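# Loop the blue air tube into its own coupling

## Task

Curve the blue air tube around so its loose end meets the coupling fitted at its opposite end, and push that loose end deep into the coupling so it is firmly seated and stays there once the robot lets go.

## Robot and tools

Robot: two UR7e-type six-joint arms, left_arm and right_arm, each ending in a parallel two-finger gripper with a wrist camera. Calibrated bases in the scene frame: left_arm at (-0.041, +0.512, 0) m, right_arm at (-0.060, -0.450, 0) m, both almost unrotated about z.

Frame: every hand position, orientation, velocity and target is in the scene frame. Its origin sits at table-top height halfway between the arms; +z points up, +x reaches out over the table, and left_arm is on the +y side. Image left and right do not match arm names. end_effector_position is the point midway between the finger pads; fingertips extend 17.5 mm past it along the gripper's +z (the finger direction), and the fingers open and close along the gripper's x axis. A camera block sticks out about 10 cm toward the gripper's -y. Reported hand poses can be off by a few centimetres.

The row: every movement command is one row of 18 numbers covering both arms, even if one arm stays put. Order: left_arm's six joint angles (shoulder pan, shoulder lift, elbow, wrist 1, wrist 2, wrist 3), then left gripper position, force_limit, speed; then the same nine for right_arm. Joint numbers are absolute target angles in radians, read the same way as the Joint positions line, not offsets. Ranges: elbow -3.142 to 3.142, all other joints -6.283 to 6.283; a target more than 0.010 rad beyond a range and beyond the current angle is refused, and near an end the joint may be clipped, reported as "joint sent to its limit". Gripper numbers are absolute settings in [-1, 1]: position +1 is fully open (50 mm), about -0.65 brings the pads together, -1 means close until blocked. force_limit maps -1/0/+1 to roughly 20/102/185 N per pad; speed maps to 20/85/150 mm/s. To keep a gripper unchanged, repeat the three numbers last sent (0 is a real command). To hold a resting joint, resend its value from Joint targets.

execute_actions(actions, cameras): actions is a list of actions; each action is a table of up to 15 rows, one row per 1/30 s step, the final row held until 15 steps pass. An empty list just reports state and images. cameras picks images: omit, null or ["all"] for all, [] for none; names are cam_high, cam_low, cam_table, cam_left_wrist, cam_right_wrist (each 672x504).

move(target, speed, blend, stop_force, zero, blocking, cameras): target is one 18-number row or a list of up to 15 such rows, all absolute joint angles; all joints of both arms travel in sync, so grippers trace curves and nothing is avoided. speed is rad/s for the joint with the longest way to go, 0.01 to 3.14, default 0.5, one value or one per target. blend (rad) rounds corners between listed targets. stop_force (3 to 120 N, shared by both arms) ends an arm's path when its wrist sensor feels that much push opposing its motion relative to its last zero; use a slow speed with it, omit it when lifting off something, and keep finger numbers identical across a list. zero (default true) re-zeroes non-still arms before the move. blocking=false returns after about 0.5 s while the move runs (not allowed with stop_force); a new move replaces a running one. The result adds a "move:" line: done, off_target (resting more than 0.01 rad from target), moving, held or fault, plus limits=held if steps were withheld.

wait(seconds 0 to 10, cameras): let the scene run holding last commands. stop(cameras): brake a running move; fingers continue. zoom_image(camera, region [x0, y0, x1, y1] pixels, at most 504x504) gives a closer view of the latest image. zero_wrist_force(arm) tares that arm's force/torque reading. read_manual(section) returns only licence text. finished_scene(scene) ends the current scene irreversibly; call it only when the tube end is seated and stays put unaided.

Reading results: Joint positions, Joint velocities ("within noise" when still), Joint targets (what joints are driven toward now), Joint torques (total drive output incl. gravity, positive toward larger angles), Wrist force and Wrist torque in the gripper's own axes plus a peak line, Tool commands, and per gripper object_status: 0 moving, 1 blocked while opening, 2 blocked while closing (a real grip), 3 reached the asked position or pads met (usually nothing held). Opening in mm is about (250 - position_measured) x 0.202. "joint command not followed" means the clearance check between the arms altered targets.

Limits per step: each joint target stays within 0.651 rad of its measured angle, and targets placing a gripper over 150 mm (or 70 mm in quick-response episodes) from where it is get scaled back, so far goals may need several actions. Motion lags commands by roughly 0.09 to 0.21 s and fast moves may overshoot.

Avoid: dropping the tube or letting anything leave the table; slamming or pressing hard. Arms are stiff, so a target just past firm contact can trigger a fault. Contact torque at the load limits (142 N m for the first three joints, 26.6 N m for the wrists) or about 150 N of outside force halts that arm for 10 s; release a held part before moving an arm fixed by its grip after such a fault. Never let the arms collide or a gripper clamp the other arm's fingers. Holding loads or stretching an arm heats motors; MOTOR HOT warns, and at 85 °C the arm brakes for 30 s or more. Loose objects may occasionally get nudged by outside forces.

Each tool is called as name(argument=value, ...), one argument or row to a line, values as JSON.

## Session

execute_actions(
  actions=[],
)

Scene clock: 0.00 s.
left_arm: end_effector_position=(+0.5739, -0.1101, +0.2530) position_measured=3 object_status=3 end_effector_quat_wxyz=(+0.419, +0.237, +0.757, +0.443) | right_arm: end_effector_position=(+0.3157, -0.5348, +0.3567) position_measured=3 object_status=3 end_effector_quat_wxyz=(+0.165, +0.670, -0.719, +0.087)
Joint positions: left_arm=[-1.251 -0.571 0.616 -1.027 -0.315 -2.635] | right_arm=[3.507 -1.328 -1.694 -1.932 1.282 -2.69]
Joint velocities: within noise
Joint torques (N m): no reading
Motor temperatures (°C): left_arm=[31 30 32 41 36 40] | right_arm=[28 37 37 44 41 37]
Wrist force (N): no reading
Wrist torque (N m): no reading
Wrist force, peak (N): no reading
Joint targets: left_arm=[-1.251 -0.571 0.616 -1.027 -0.315 -2.635] | right_arm=[3.507 -1.328 -1.694 -1.932 1.282 -2.690]
Tool commands: left_gripper/position=+1.0 left_gripper/force_limit=+1.0 left_gripper/speed=+1.0 right_gripper/position=+1.0 right_gripper/force_limit=+1.0 right_gripper/speed=+1.0

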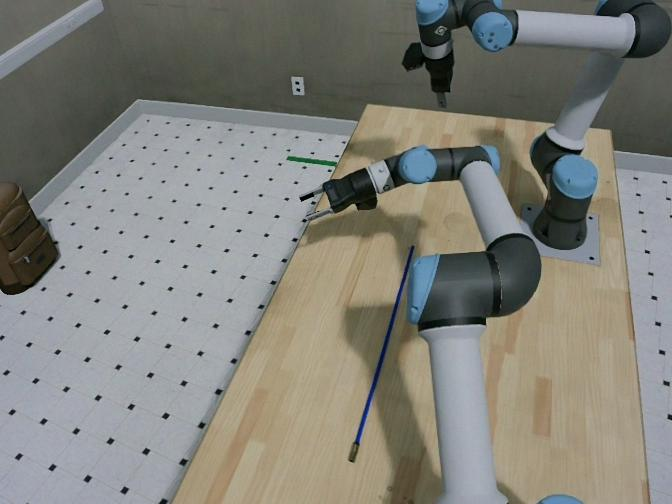

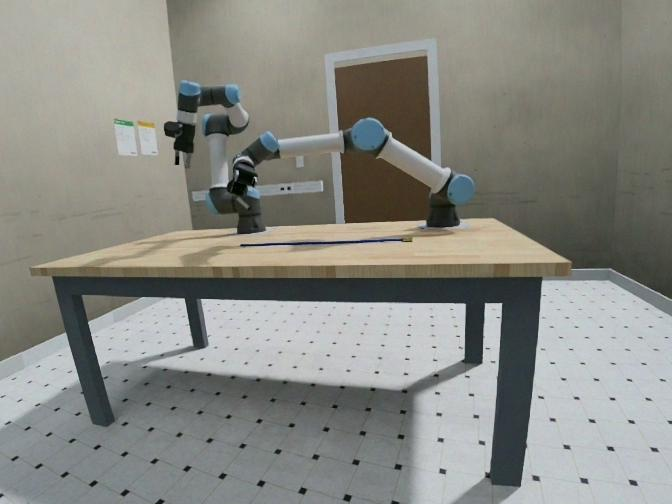

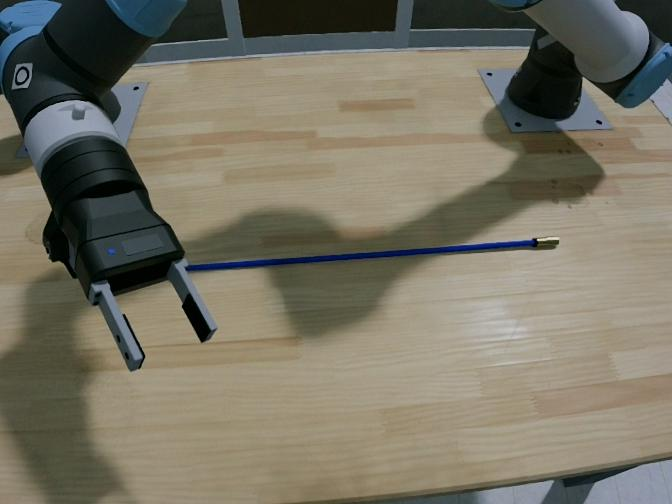

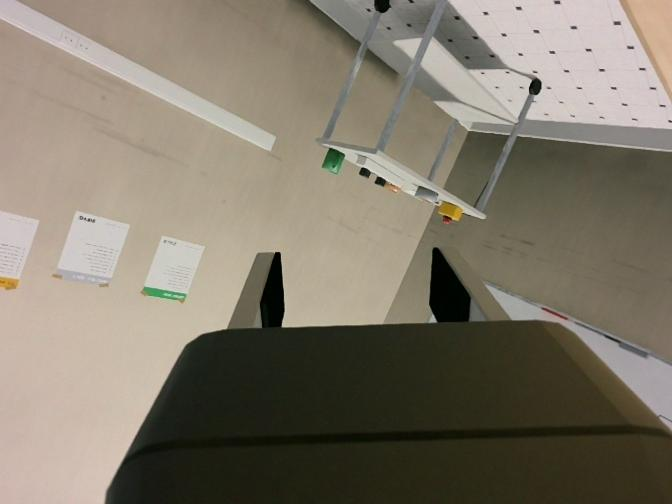

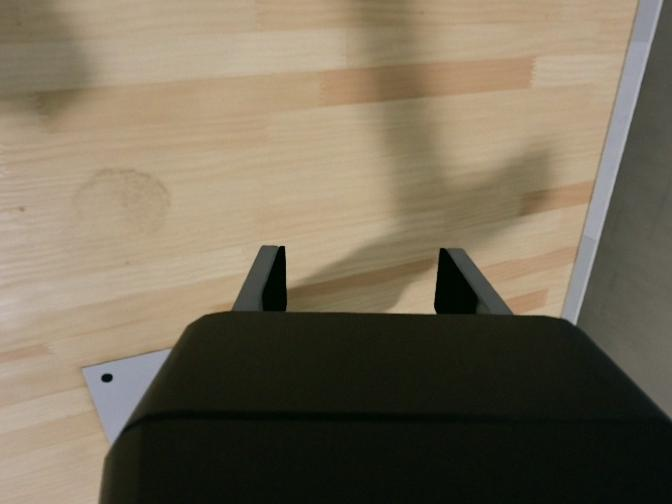

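move(
  target=[
    [-0.669,-1.763,1.945,-1.753,-1.571,-2.23,1,0,0,3.507,-1.328,-1.694,-1.932,1.282,-2.69,1,0,0],
    [-0.669,-1.763,1.945,-1.753,-1.571,-2.23,1,0,0,3.975,-1.539,-1.804,-1.37,1.571,-3.898,1,0,0],
  ],
  speed=0.8,
)

zoom_image(
  camera="cam_table",
  region=[500, 200, 600, 275],
)

Scene clock: 107.70 s.
left_arm: end_effector_position=(+0.3602, +0.3697, +0.2496) position_measured=3 object_status=3 end_effector_quat_wxyz=(+0.000, -0.001, +1.000, +0.000) | right_arm: end_effector_position=(+0.3600, -0.1994, +0.2497) position_measured=3 object_status=3 end_effector_quat_wxyz=(+0.000, +1.000, +0.000, +0.000)
Joint positions: left_arm=[-0.669 -1.763 1.945 -1.753 -1.571 -2.23] | right_arm=[3.975 -1.539 -1.804 -1.37 1.571 -3.898]
Joint velocities: within noise
Joint torques (N m): left_arm=[12.98 -24.88 -18.92 -4.23 -1.15 2.44] | right_arm=[5.65 13.42 20.07 4.86 2.01 -2.03]
Motor temperatures (°C): left_arm=[31 30 32 41 36 40] | right_arm=[28 37 37 43 41 36]
Wrist force (N): left_arm=[0.6 0.0 1.1] | right_arm=[0.4 0.1 0.5]
Wrist torque (N m): left_arm=[-0.22 -0.51 0.47] | right_arm=[0.09 -0.23 -0.10]
Wrist force, peak (N): left_arm=[-0.6 -2.8 -2.0] | right_arm=[1.8 0.4 0.0]
Joint targets: left_arm=[-0.669 -1.763 1.945 -1.753 -1.571 -2.230] | right_arm=[3.975 -1.539 -1.804 -1.370 1.571 -3.898]
move: done

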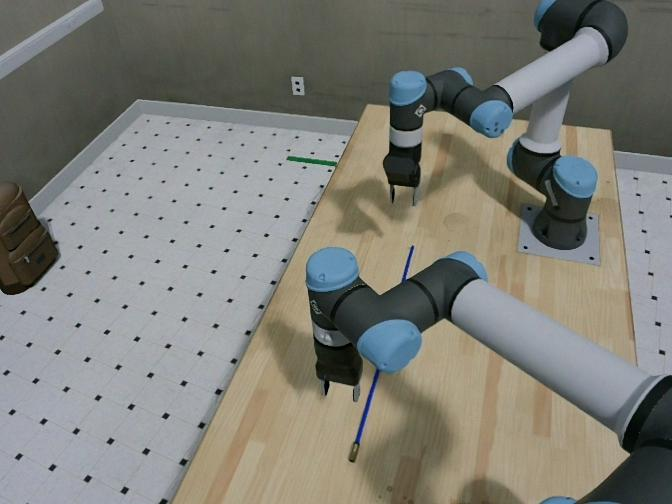

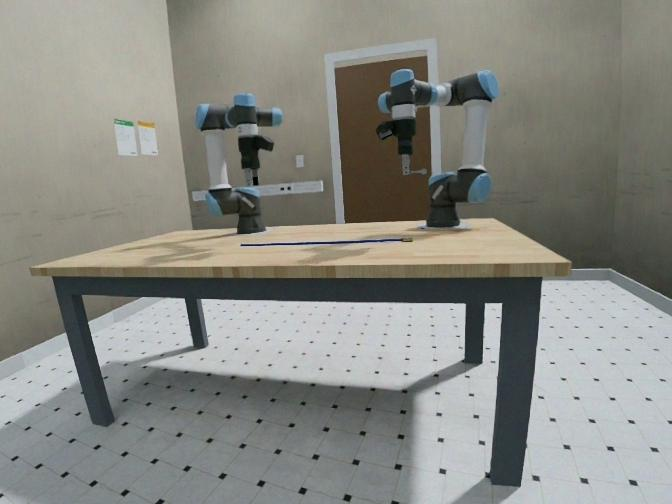

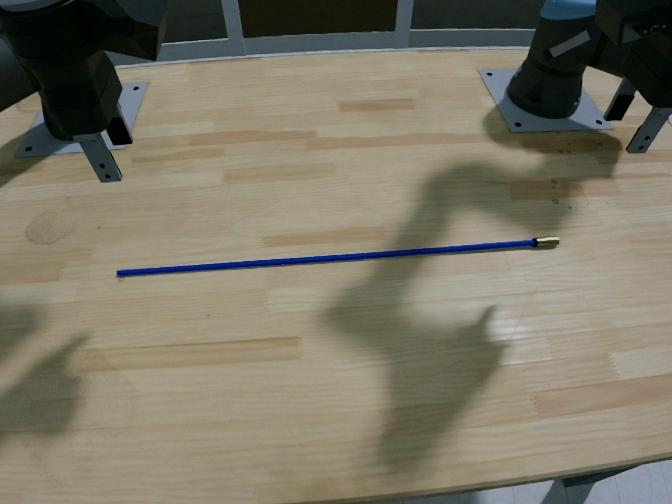

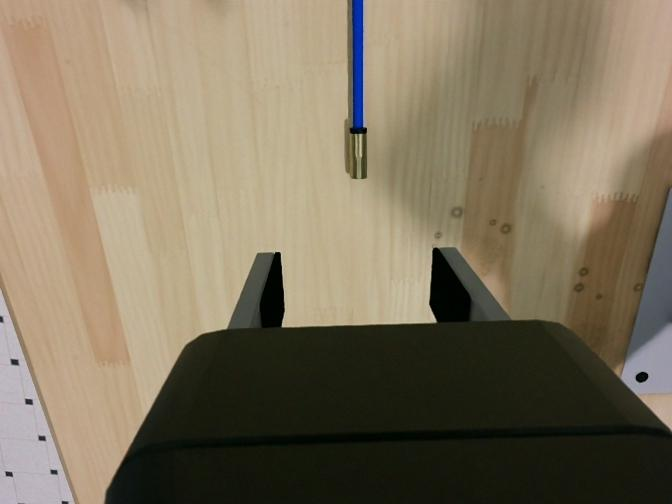

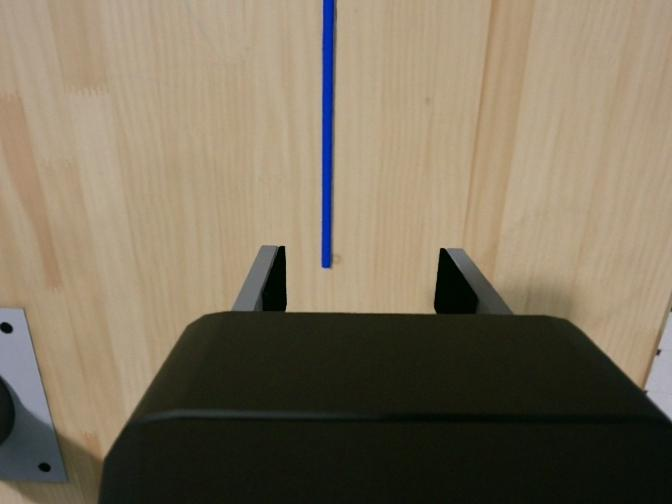

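Scaled by 5.040.

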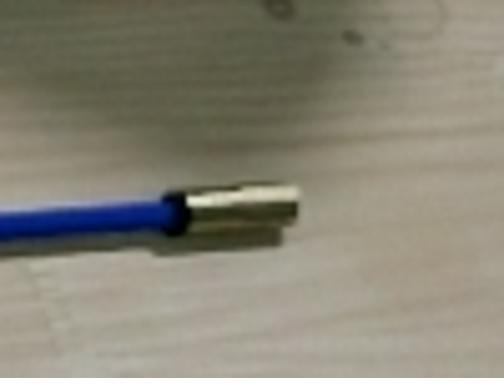

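move(
  target=[-0.669,-1.763,1.945,-1.753,-1.571,-2.23,1,0,0,4.180,-1.918,-1.892,-0.902,1.571,-3.693,1,0,0],
  speed=0.6,
  cameras=["cam_table","cam_right_wrist","cam_low"],
)

Scene clock: 181.37 s.
left_arm: end_effector_position=(+0.3602, +0.3697, +0.2496) position_measured=3 object_status=3 end_effector_quat_wxyz=(+0.000, -0.001, +1.000, +0.000) | right_arm: end_effector_position=(+0.3431, -0.0494, +0.0601) position_measured=3 object_status=3 end_effector_quat_wxyz=(+0.000, +1.000, +0.000, +0.000)
Joint positions: left_arm=[-0.669 -1.763 1.945 -1.753 -1.571 -2.23] | right_arm=[4.18 -1.918 -1.892 -0.902 1.571 -3.693]
Joint velocities: within noise
Joint torques (N m): left_arm=[11 -24.14 -27.38 -3.11 -0.98 2.47] | right_arm=[6.82 26.04 14.57 5.03 1.59 1.68]
Motor temperatures (°C): left_arm=[31 31 32 40 36 40] | right_arm=[28 37 37 43 41 36]
Wrist force (N): left_arm=[0.7 0.2 1.1] | right_arm=[0.3 0.3 0.8]
Wrist torque (N m): left_arm=[-0.18 -0.53 0.48] | right_arm=[0.12 -0.19 -0.09]
Wrist force, peak (N): left_arm=[0.5 0.3 1.4] | right_arm=[-0.3 -1.3 2.7]
Joint targets: left_arm=[-0.669 -1.763 1.945 -1.753 -1.571 -2.230] | right_arm=[4.180 -1.918 -1.892 -0.902 1.571 -3.693]
move: done
Images, in order (width x height): cam_low 672x504, cam_table 672x504, cam_right_wrist 672x504.

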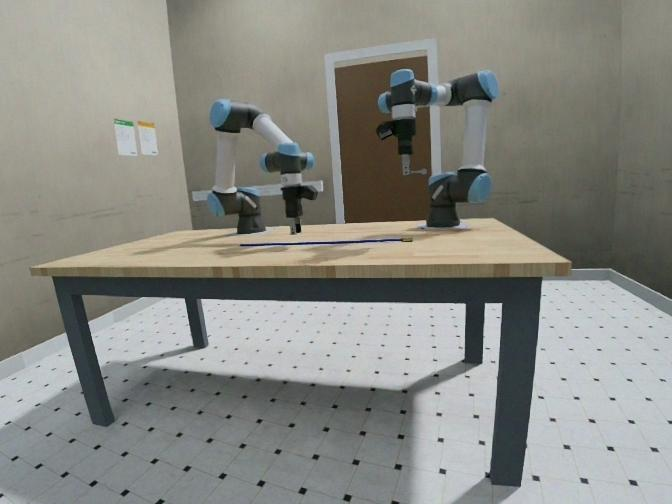

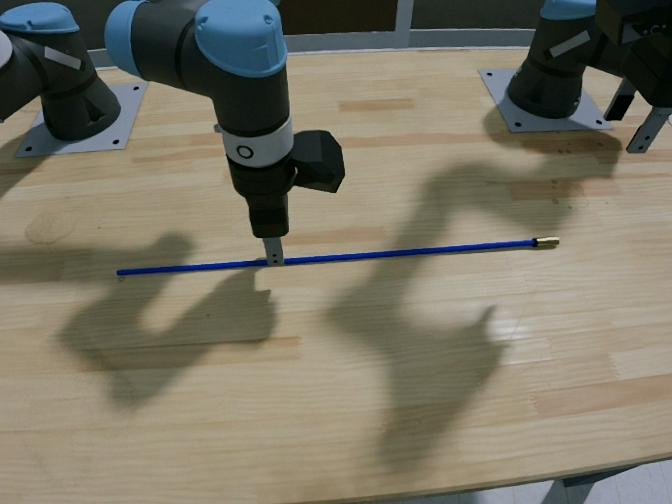

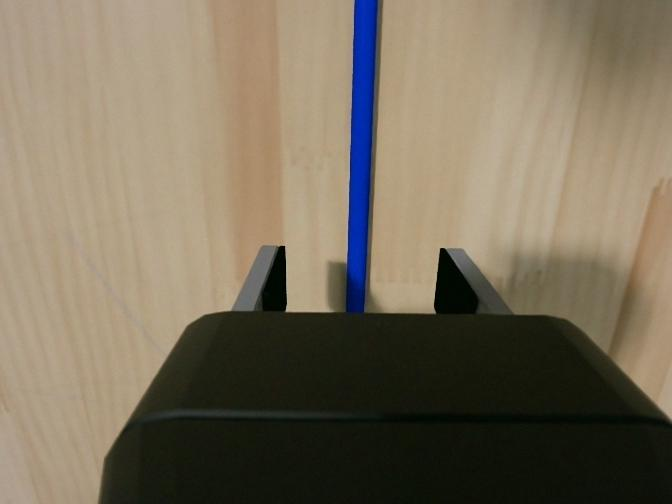

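move(
  target=[-0.669,-1.763,1.945,-1.753,-1.571,-2.23,1,0,0,4.180,-1.985,-1.9277,-0.7993,1.571,-3.693,1,0,0],
  speed=0.06,
  stop_force=8,
  cameras=["cam_table","cam_right_wrist","cam_low"],
)

zoom_image(
  camera="cam_table",
  region=[225, 210, 325, 285],
)

Scene clock: 192.43 s.
left_arm: end_effector_position=(+0.3602, +0.3697, +0.2496) position_measured=3 object_status=3 end_effector_quat_wxyz=(+0.000, -0.001, +1.000, +0.000) | right_arm: end_effector_position=(+0.3431, -0.0495, +0.0192) position_measured=3 object_status=3 end_effector_quat_wxyz=(+0.000, +1.000, +0.000, +0.000)
Joint positions: left_arm=[-0.669 -1.763 1.945 -1.753 -1.571 -2.23] | right_arm=[4.18 -1.985 -1.928 -0.799 1.571 -3.693]
Joint velocities: within noise
Joint torques (N m): left_arm=[11.05 -21.33 -32.87 -2.41 -0.51 2.35] | right_arm=[5.85 27.17 14.46 4.64 1.12 1.64]
Motor temperatures (°C): left_arm=[31 31 32 40 36 40] | right_arm=[28 37 37 43 41 36]
Wrist force (N): left_arm=[0.5 0.2 1.2] | right_arm=[0.6 0.1 0.5]
Wrist torque (N m): left_arm=[-0.19 -0.50 0.47] | right_arm=[0.09 -0.25 -0.09]
Wrist force, peak (N): left_arm=[0.8 0.3 1.3] | right_arm=[0.5 0.4 1.0]
Joint targets: left_arm=[-0.669 -1.763 1.945 -1.753 -1.571 -2.230] | right_arm=[4.180 -1.985 -1.928 -0.799 1.571 -3.693]
move: done
Images, in order (width x height): cam_low 672x504, cam_table 672x504, cam_right_wrist 672x504.

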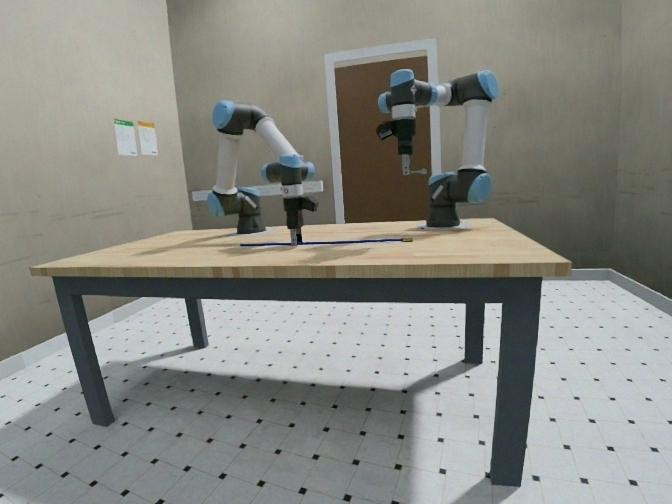

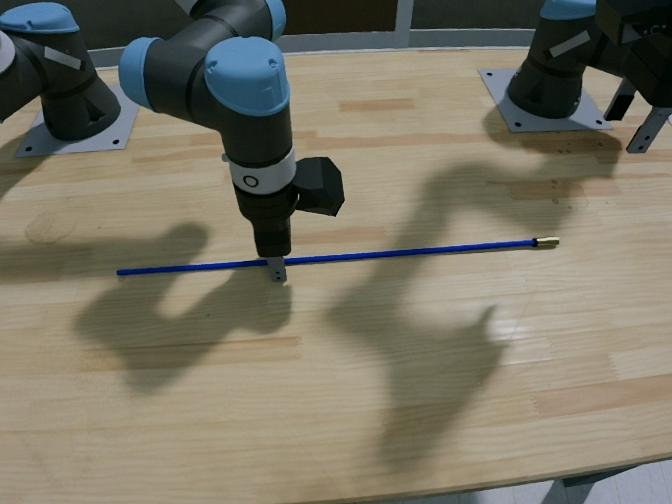

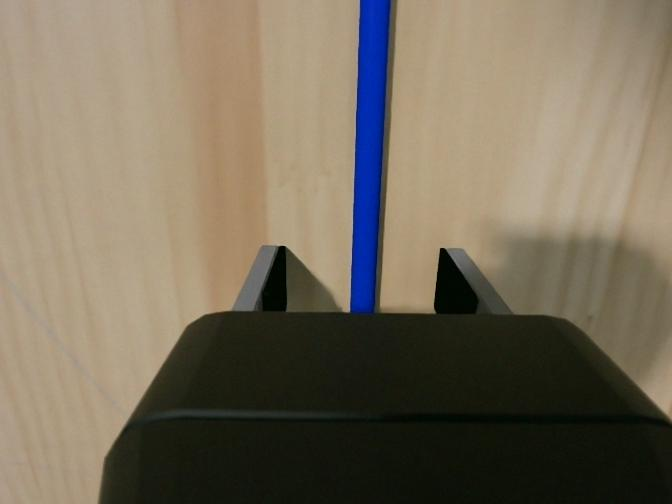

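Scaled by 5.040.

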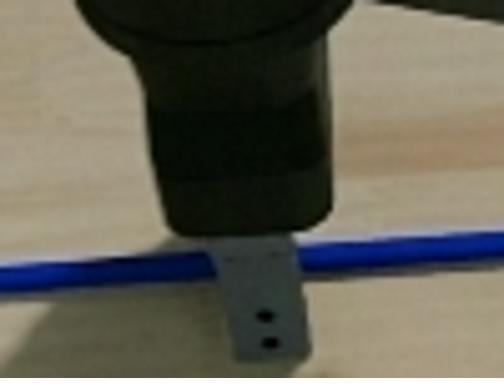

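move(
  target=[
    [-0.669,-1.763,1.945,-1.753,-1.571,-2.23,1,0,0,4.180,-1.985,-1.9277,-0.7993,1.571,-3.693,-1,0,-1],
    [-0.669,-1.763,1.945,-1.753,-1.571,-2.23,1,0,0,4.180,-1.7293,-1.600,-1.383,1.571,-3.693,-1,0,-1],
  ],
  speed=0.3,
)

zoom_image(
  camera="cam_low",
  region=[220, 130, 460, 310],
)

Scene clock: 206.93 s.
left_arm: end_effector_position=(+0.3602, +0.3697, +0.2496) position_measured=3 object_status=3 end_effector_quat_wxyz=(+0.000, -0.001, +1.000, +0.000) | right_arm: end_effector_position=(+0.3431, -0.0495, +0.2498) position_measured=219 object_status=2 end_effector_quat_wxyz=(+0.000, +1.000, +0.000, +0.000)
Joint positions: left_arm=[-0.669 -1.763 1.945 -1.753 -1.571 -2.23] | right_arm=[4.18 -1.729 -1.6 -1.383 1.571 -3.693]
Joint velocities: within noise
Joint torques (N m): left_arm=[9.31 -21.02 -31.42 -2.49 0.1 2.06] | right_arm=[4.55 47.08 32.96 1.45 0.27 1.4]
Motor temperatures (°C): left_arm=[31 31 32 40 36 40] | right_arm=[28 37 37 43 41 36]
Wrist force (N): left_arm=[0.4 0.1 1.1] | right_arm=[0.4 0.2 0.8]
Wrist torque (N m): left_arm=[-0.21 -0.48 0.47] | right_arm=[0.07 -0.25 -0.09]
Wrist force, peak (N): left_arm=[0.8 0.2 1.3] | right_arm=[0.3 0.4 2.1]
Joint targets: left_arm=[-0.669 -1.763 1.945 -1.753 -1.571 -2.230] | right_arm=[4.180 -1.729 -1.600 -1.383 1.571 -3.693]
move: done

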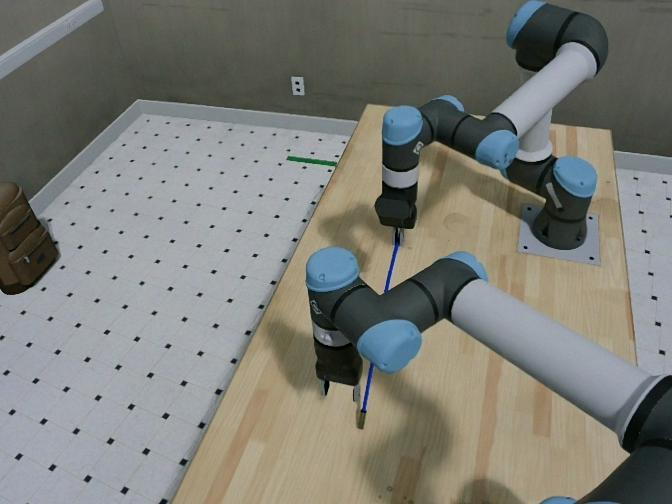

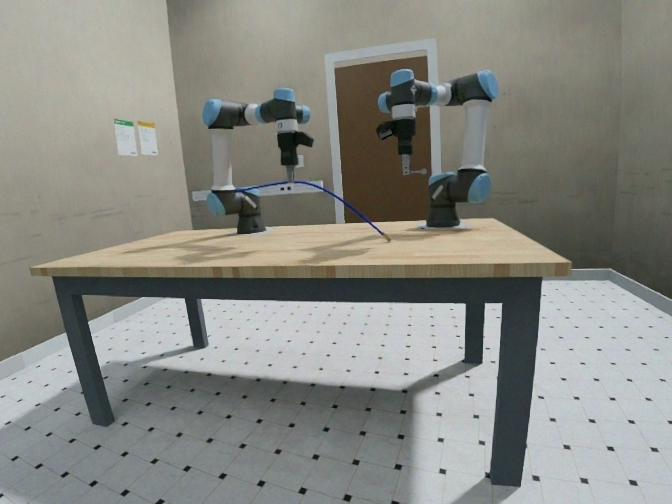

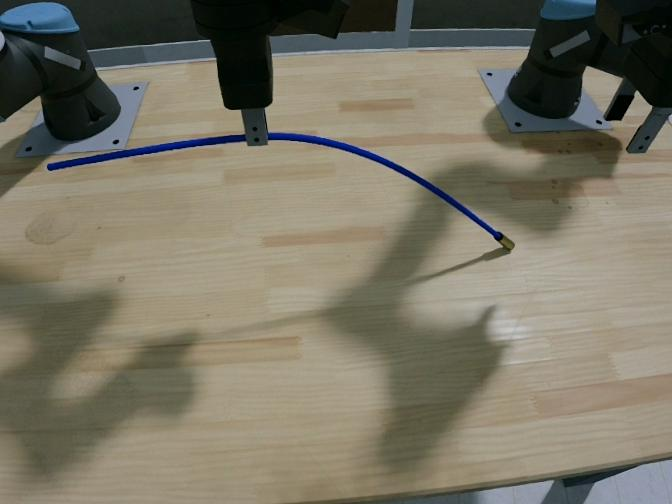

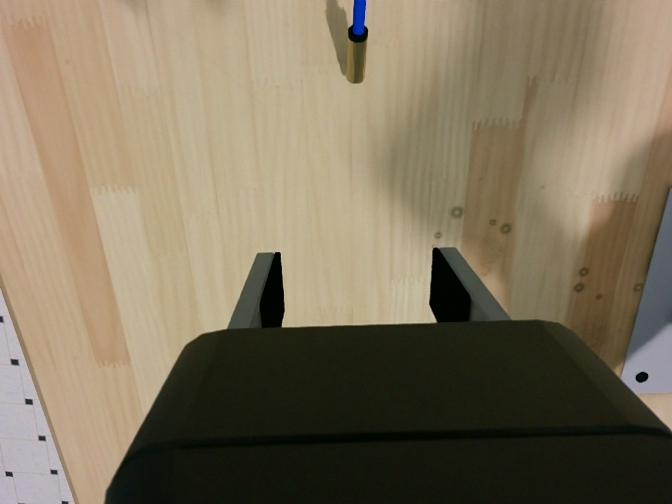

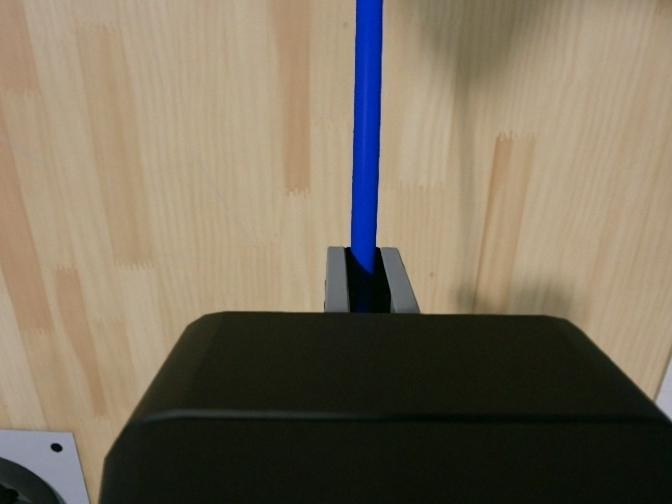

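Scaled by 2.100.

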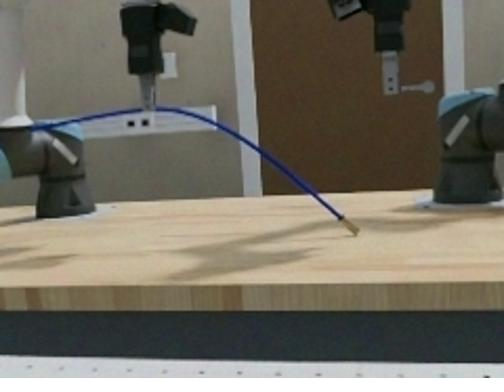

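move(
  target=[-0.669,-1.763,1.945,-1.753,-1.571,-2.23,1,0,0,4.180,-1.7659,-1.7144,-1.2317,1.571,-3.693,-1,0,-1],
  speed=0.2,
  cameras=["cam_table","cam_left_wrist","cam_low"],
)

zoom_image(
  camera="cam_low",
  region=[220, 130, 460, 310],
)

zoom_image(
  camera="cam_table",
  region=[440, 180, 600, 300],
)

Scene clock: 223.63 s.
left_arm: end_effector_position=(+0.3602, +0.3697, +0.2496) position_measured=3 object_status=3 end_effector_quat_wxyz=(+0.000, -0.001, +1.000, +0.000) | right_arm: end_effector_position=(+0.3431, -0.0495, +0.1901) position_measured=219 object_status=2 end_effector_quat_wxyz=(+0.000, +1.000, +0.000, +0.000)
Joint positions: left_arm=[-0.669 -1.763 1.945 -1.753 -1.571 -2.23] | right_arm=[4.18 -1.766 -1.714 -1.232 1.571 -3.693]
Joint velocities: within noise
Joint torques (N m): left_arm=[8.54 -18.71 -30.37 -2.78 0.27 2.07] | right_arm=[3.98 22.92 17.66 4.7 -0.21 1.38]
Motor temperatures (°C): left_arm=[31 31 32 40 36 40] | right_arm=[28 37 37 43 41 36]
Wrist force (N): left_arm=[0.5 0.4 1.0] | right_arm=[0.5 0.4 1.1]
Wrist torque (N m): left_arm=[-0.16 -0.49 0.47] | right_arm=[0.11 -0.25 -0.11]
Wrist force, peak (N): left_arm=[0.8 0.1 1.3] | right_arm=[0.5 0.3 1.8]
Joint targets: left_arm=[-0.669 -1.763 1.945 -1.753 -1.571 -2.230] | right_arm=[4.180 -1.766 -1.714 -1.232 1.571 -3.693]
move: done
Images, in order (width x height): cam_low 672x504, cam_table 672x504, cam_left_wrist 672x504.

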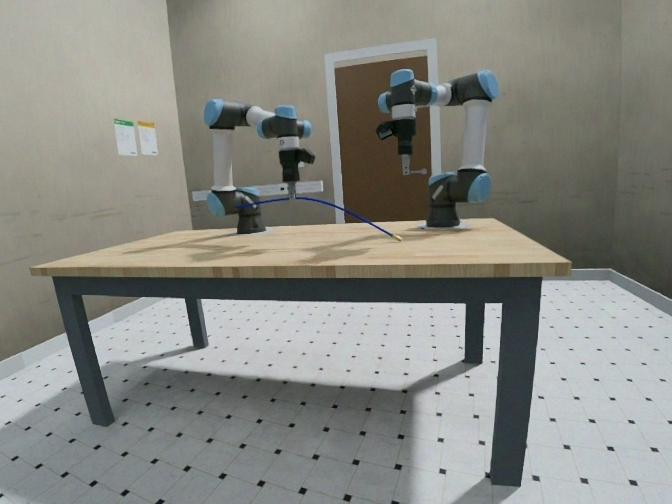

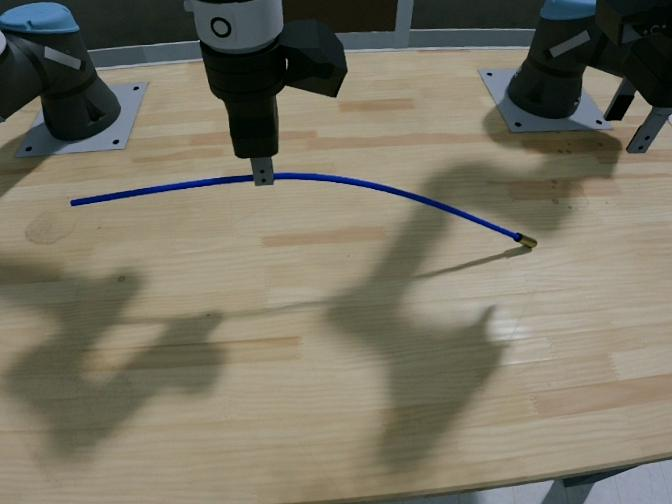

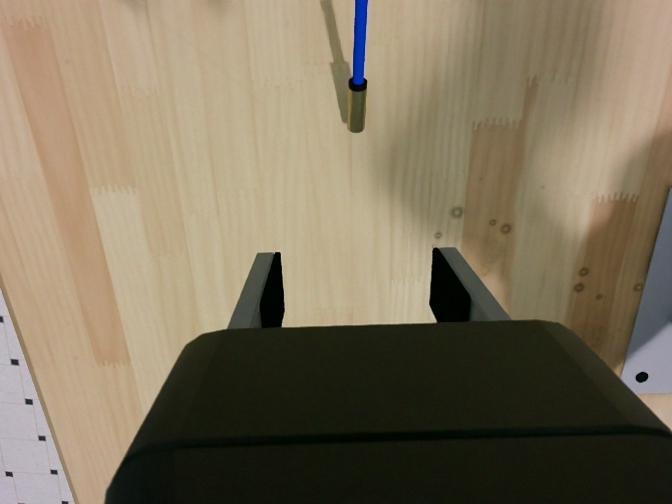

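Scaled by 2.100.

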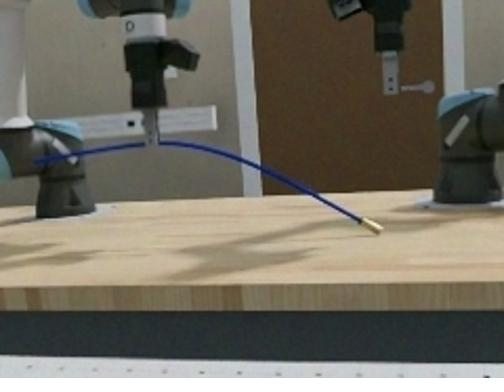

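Scaled by 3.150.

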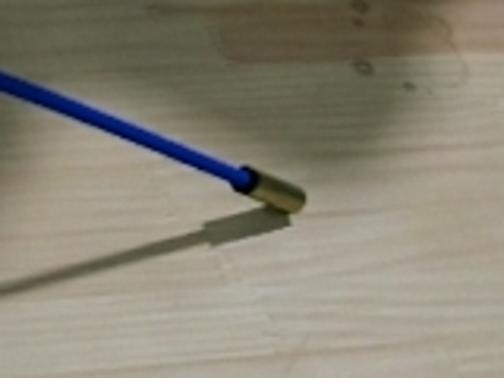

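move(
  target=[-0.7342,-1.6083,2.2289,-2.1914,-1.571,-2.295,1,0,0,4.180,-1.7659,-1.7144,-1.2317,1.571,-3.693,-1,0,-1],
  speed=0.5,
  cameras=["cam_table","cam_left_wrist","cam_low"],
)

Scene clock: 238.77 s.
left_arm: end_effector_position=(+0.3491, +0.3449, +0.1001) position_measured=3 object_status=3 end_effector_quat_wxyz=(+0.000, +0.000, +1.000, +0.000) | right_arm: end_effector_position=(+0.3431, -0.0495, +0.1901) position_measured=219 object_status=2 end_effector_quat_wxyz=(+0.000, +1.000, +0.000, +0.000)
Joint positions: left_arm=[-0.734 -1.608 2.229 -2.191 -1.571 -2.295] | right_arm=[4.18 -1.766 -1.714 -1.232 1.571 -3.693]
Joint velocities: within noise
Joint torques (N m): left_arm=[-9.86 -10.24 -11.88 -4.41 0.86 -2.29] | right_arm=[3.38 24.03 28.6 3.94 -0.59 1.36]
Motor temperatures (°C): left_arm=[31 31 32 40 36 40] | right_arm=[28 37 37 43 41 36]
Wrist force (N): left_arm=[0.3 -0.3 1.1] | right_arm=[0.4 0.3 0.9]
Wrist torque (N m): left_arm=[-0.25 -0.46 0.45] | right_arm=[0.08 -0.23 -0.11]
Wrist force, peak (N): left_arm=[0.6 -0.1 2.7] | right_arm=[0.6 0.4 1.3]
Joint targets: left_arm=[-0.734 -1.608 2.229 -2.191 -1.571 -2.295] | right_arm=[4.180 -1.766 -1.714 -1.232 1.571 -3.693]
move: done
Images, in order (width x height): cam_low 672x504, cam_table 672x504, cam_left_wrist 672x504.

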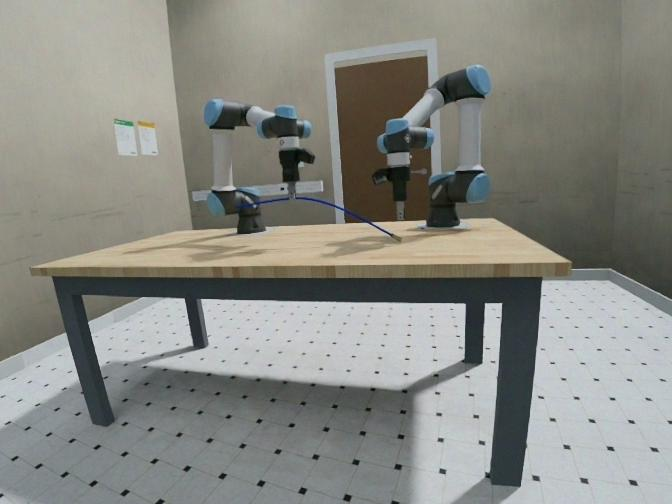

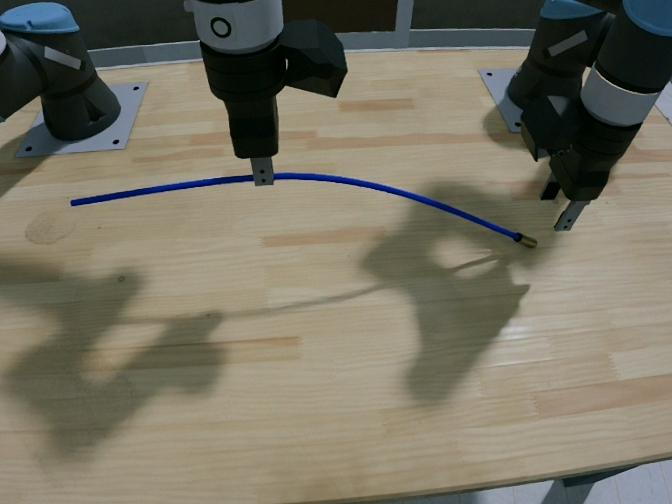

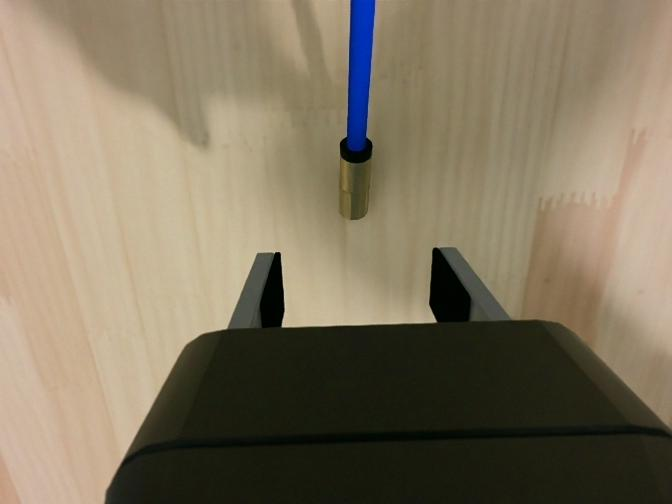

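move(
  target=[
    [-0.7449,-1.6021,2.2230,-2.1917,-1.571,-2.306,1,0,0,4.180,-1.7659,-1.7144,-1.2317,1.571,-3.693,-1,0,-1],
    [-0.7449,-1.4382,2.3195,-2.4521,-1.571,-2.306,1,0,0,4.180,-1.7659,-1.7144,-1.2317,1.571,-3.693,-1,0,-1],
  ],
  speed=[0.3,0.08],
  stop_force=8,
  cameras=["cam_table","cam_left_wrist","cam_low"],
)

zoom_image(
  camera="cam_table",
  region=[440, 180, 600, 300],
)

Scene clock: 258.23 s.
left_arm: end_effector_position=(+0.3491, +0.3390, +0.0221) position_measured=3 object_status=3 end_effector_quat_wxyz=(+0.000, -0.001, +1.000, +0.000) | right_arm: end_effector_position=(+0.3431, -0.0495, +0.1901) position_measured=219 object_status=2 end_effector_quat_wxyz=(+0.000, +1.000, +0.000, +0.000)
Joint positions: left_arm=[-0.745 -1.438 2.32 -2.452 -1.571 -2.306] | right_arm=[4.18 -1.766 -1.714 -1.232 1.571 -3.693]
Joint velocities: within noise
Joint torques (N m): left_arm=[-9.07 -15.44 -9.16 -4.28 1.01 -2.54] | right_arm=[2.06 25.14 29.68 2.37 -1.22 1.19]
Motor temperatures (°C): left_arm=[31 31 32 40 36 40] | right_arm=[28 37 37 43 41 36]
Wrist force (N): left_arm=[0.4 -0.2 1.3] | right_arm=[0.4 0.1 0.9]
Wrist torque (N m): left_arm=[-0.24 -0.46 0.47] | right_arm=[0.05 -0.22 -0.11]
Wrist force, peak (N): left_arm=[0.6 1.1 1.6] | right_arm=[0.6 0.5 1.1]
Joint targets: left_arm=[-0.745 -1.438 2.320 -2.452 -1.571 -2.306] | right_arm=[4.180 -1.766 -1.714 -1.232 1.571 -3.693]
move: done
Images, in order (width x height): cam_low 672x504, cam_table 672x504, cam_left_wrist 672x504.

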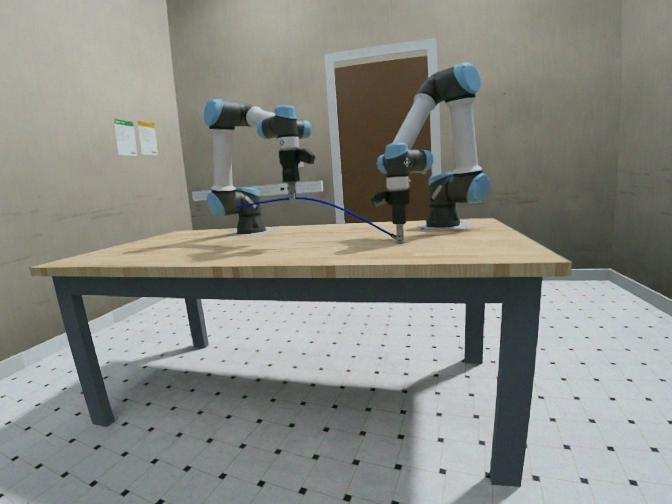

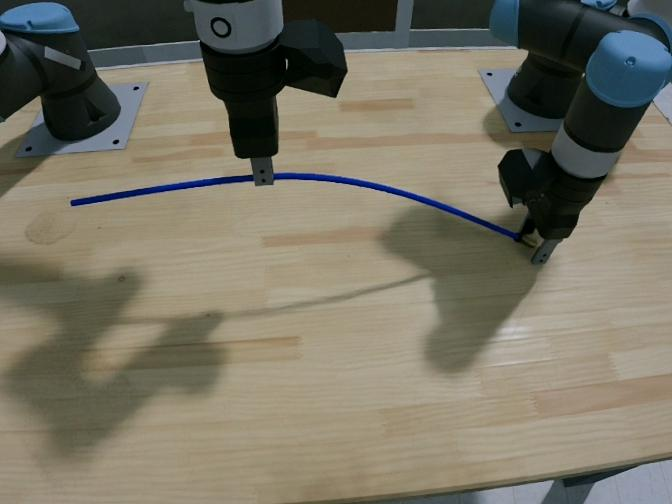

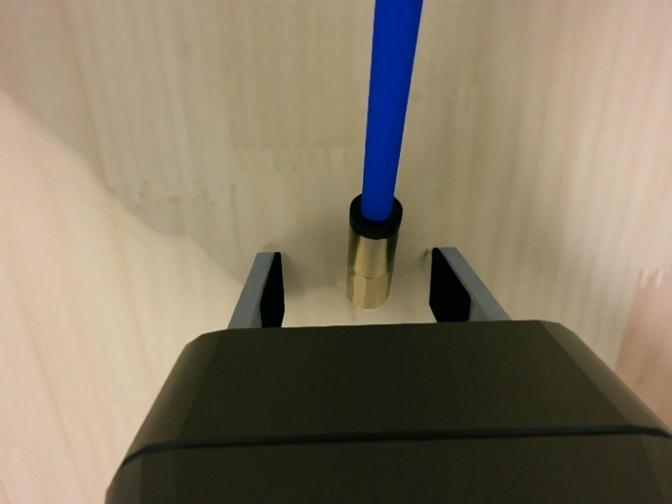

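Scaled by 3.150.

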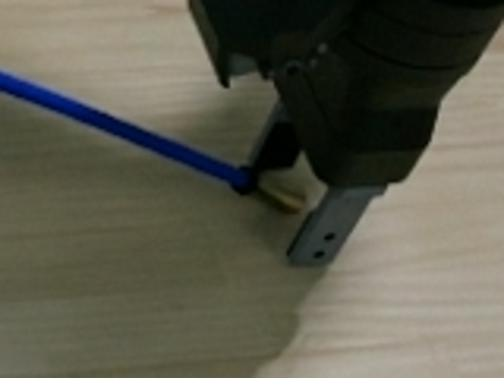

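move(
  target=[
    [-0.7516,-1.4463,2.3290,-2.4535,-1.571,-2.3126,1,0,-1,4.180,-1.7659,-1.7144,-1.2317,1.571,-3.693,-1,0,-1],
    [-0.7516,-1.4463,2.3290,-2.4535,-1.571,-2.3126,-1,0,-1,4.180,-1.7659,-1.7144,-1.2317,1.571,-3.693,-1,0,-1],
  ],
  speed=0.1,
  cameras=["cam_table","cam_left_wrist","cam_low"],
)

zoom_image(
  camera="cam_table",
  region=[440, 180, 600, 300],
)

Scene clock: 275.87 s.
left_arm: end_effector_position=(+0.3451, +0.3390, +0.0222) position_measured=187 object_status=2 end_effector_quat_wxyz=(+0.000, -0.001, +1.000, +0.000) | right_arm: end_effector_position=(+0.3431, -0.0495, +0.1901) position_measured=219 object_status=2 end_effector_quat_wxyz=(+0.000, +1.000, +0.000, +0.000)
Joint positions: left_arm=[-0.752 -1.446 2.329 -2.454 -1.571 -2.313] | right_arm=[4.18 -1.766 -1.714 -1.232 1.571 -3.693]
Joint velocities: within noise
Joint torques (N m): left_arm=[-9.31 -30.88 -10.81 -3.93 1.11 -2.39] | right_arm=[1.55 26.32 29.23 1.95 -1.58 1.07]
Motor temperatures (°C): left_arm=[31 31 32 40 36 40] | right_arm=[28 37 37 43 41 36]
Wrist force (N): left_arm=[0.3 -0.1 1.3] | right_arm=[0.3 0.2 1.0]
Wrist torque (N m): left_arm=[-0.25 -0.46 0.47] | right_arm=[0.06 -0.21 -0.11]
Wrist force, peak (N): left_arm=[0.8 0.0 1.5] | right_arm=[0.7 0.6 1.2]
Joint targets: left_arm=[-0.752 -1.446 2.329 -2.454 -1.571 -2.313] | right_arm=[4.180 -1.766 -1.714 -1.232 1.571 -3.693]
move: done
Images, in order (width x height): cam_low 672x504, cam_table 672x504, cam_left_wrist 672x504.

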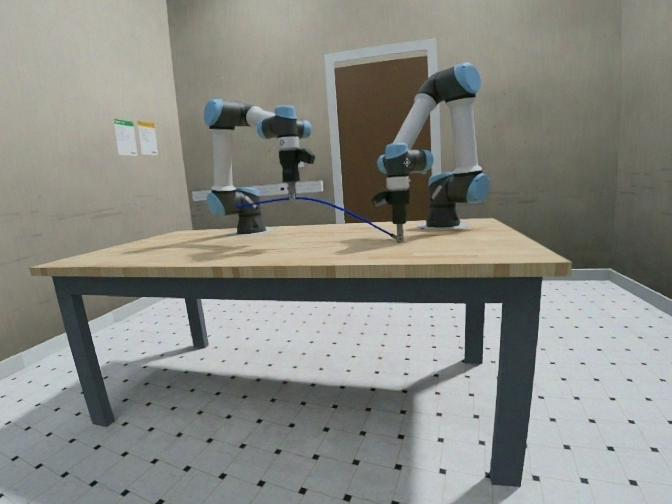

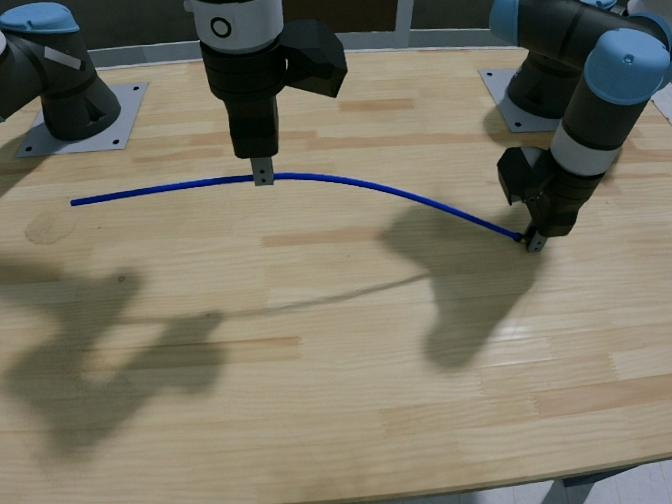

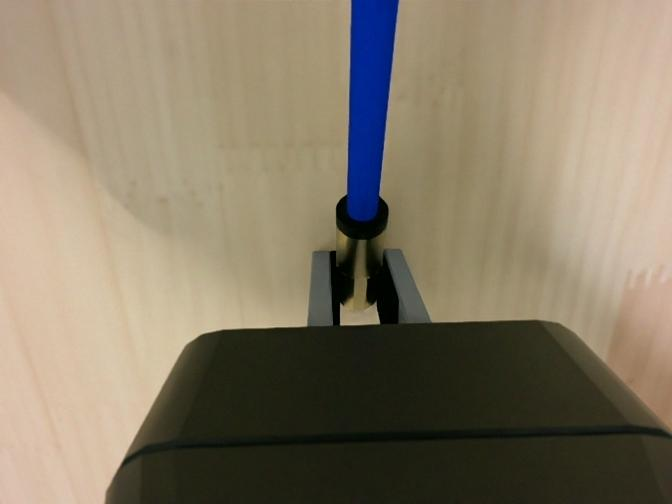

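Scaled by 3.150.

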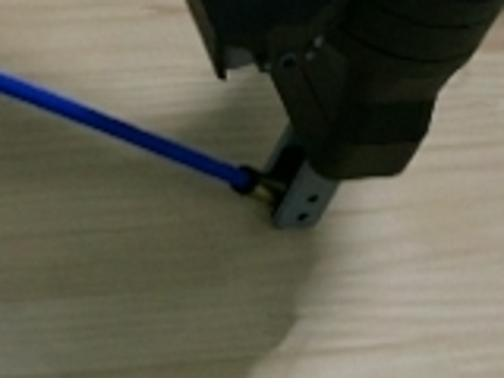

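move(
  target=[-0.7516,-1.4463,2.3290,-2.4535,-1.571,-2.3126,-1,0,-1,4.180,-1.8881,-1.871,-0.9529,1.571,-3.693,-1,0,-1],
  speed=0.15,
  cameras=["cam_table","cam_low"],
)

zoom_image(
  camera="cam_low",
  region=[220, 130, 460, 310],
)

Scene clock: 296.57 s.
left_arm: end_effector_position=(+0.3451, +0.3390, +0.0222) position_measured=187 object_status=2 end_effector_quat_wxyz=(+0.000, -0.001, +1.000, +0.000) | right_arm: end_effector_position=(+0.3431, -0.0494, +0.0802) position_measured=219 object_status=2 end_effector_quat_wxyz=(+0.000, +1.000, +0.000, +0.000)
Joint positions: left_arm=[-0.752 -1.446 2.329 -2.454 -1.571 -2.313] | right_arm=[4.18 -1.888 -1.871 -0.953 1.571 -3.693]
Joint velocities: within noise
Joint torques (N m): left_arm=[-8.42 -30.28 -21.34 -2.47 0.48 -2.39] | right_arm=[0.91 24.82 16.48 5.28 -1.38 0.94]
Motor temperatures (°C): left_arm=[31 31 32 40 36 40] | right_arm=[28 37 36 43 41 36]
Wrist force (N): left_arm=[0.3 1.8 1.0] | right_arm=[0.4 2.0 0.6]
Wrist torque (N m): left_arm=[-0.21 -0.45 0.47] | right_arm=[0.15 -0.22 -0.10]
Wrist force, peak (N): left_arm=[0.3 2.1 1.5] | right_arm=[0.4 2.2 1.3]
Joint targets: left_arm=[-0.752 -1.446 2.329 -2.454 -1.571 -2.313] | right_arm=[4.180 -1.888 -1.871 -0.953 1.571 -3.693]
move: done
Images, in order (width x height): cam_low 672x504, cam_table 672x504.

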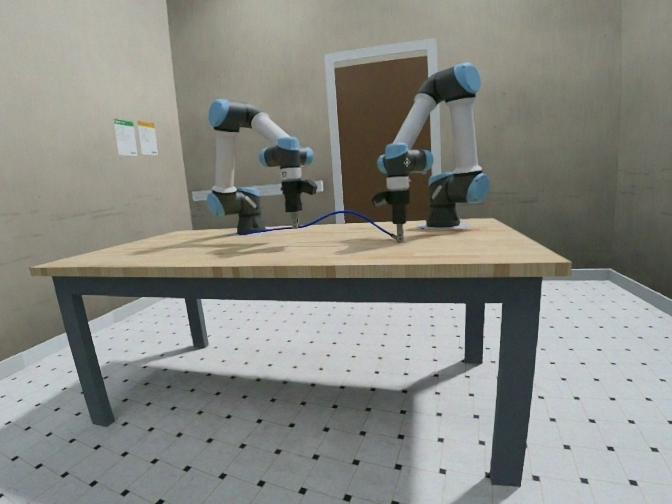

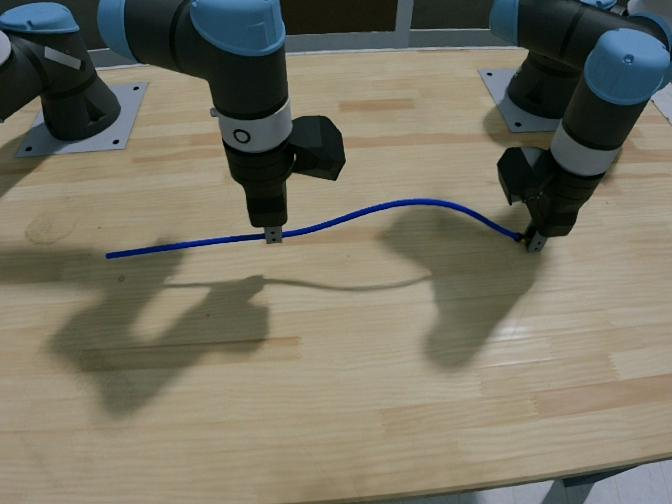

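Scaled by 2.100.

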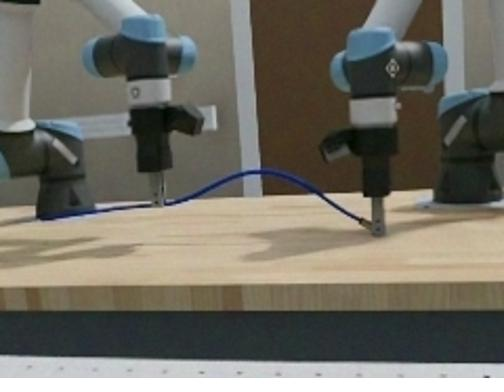

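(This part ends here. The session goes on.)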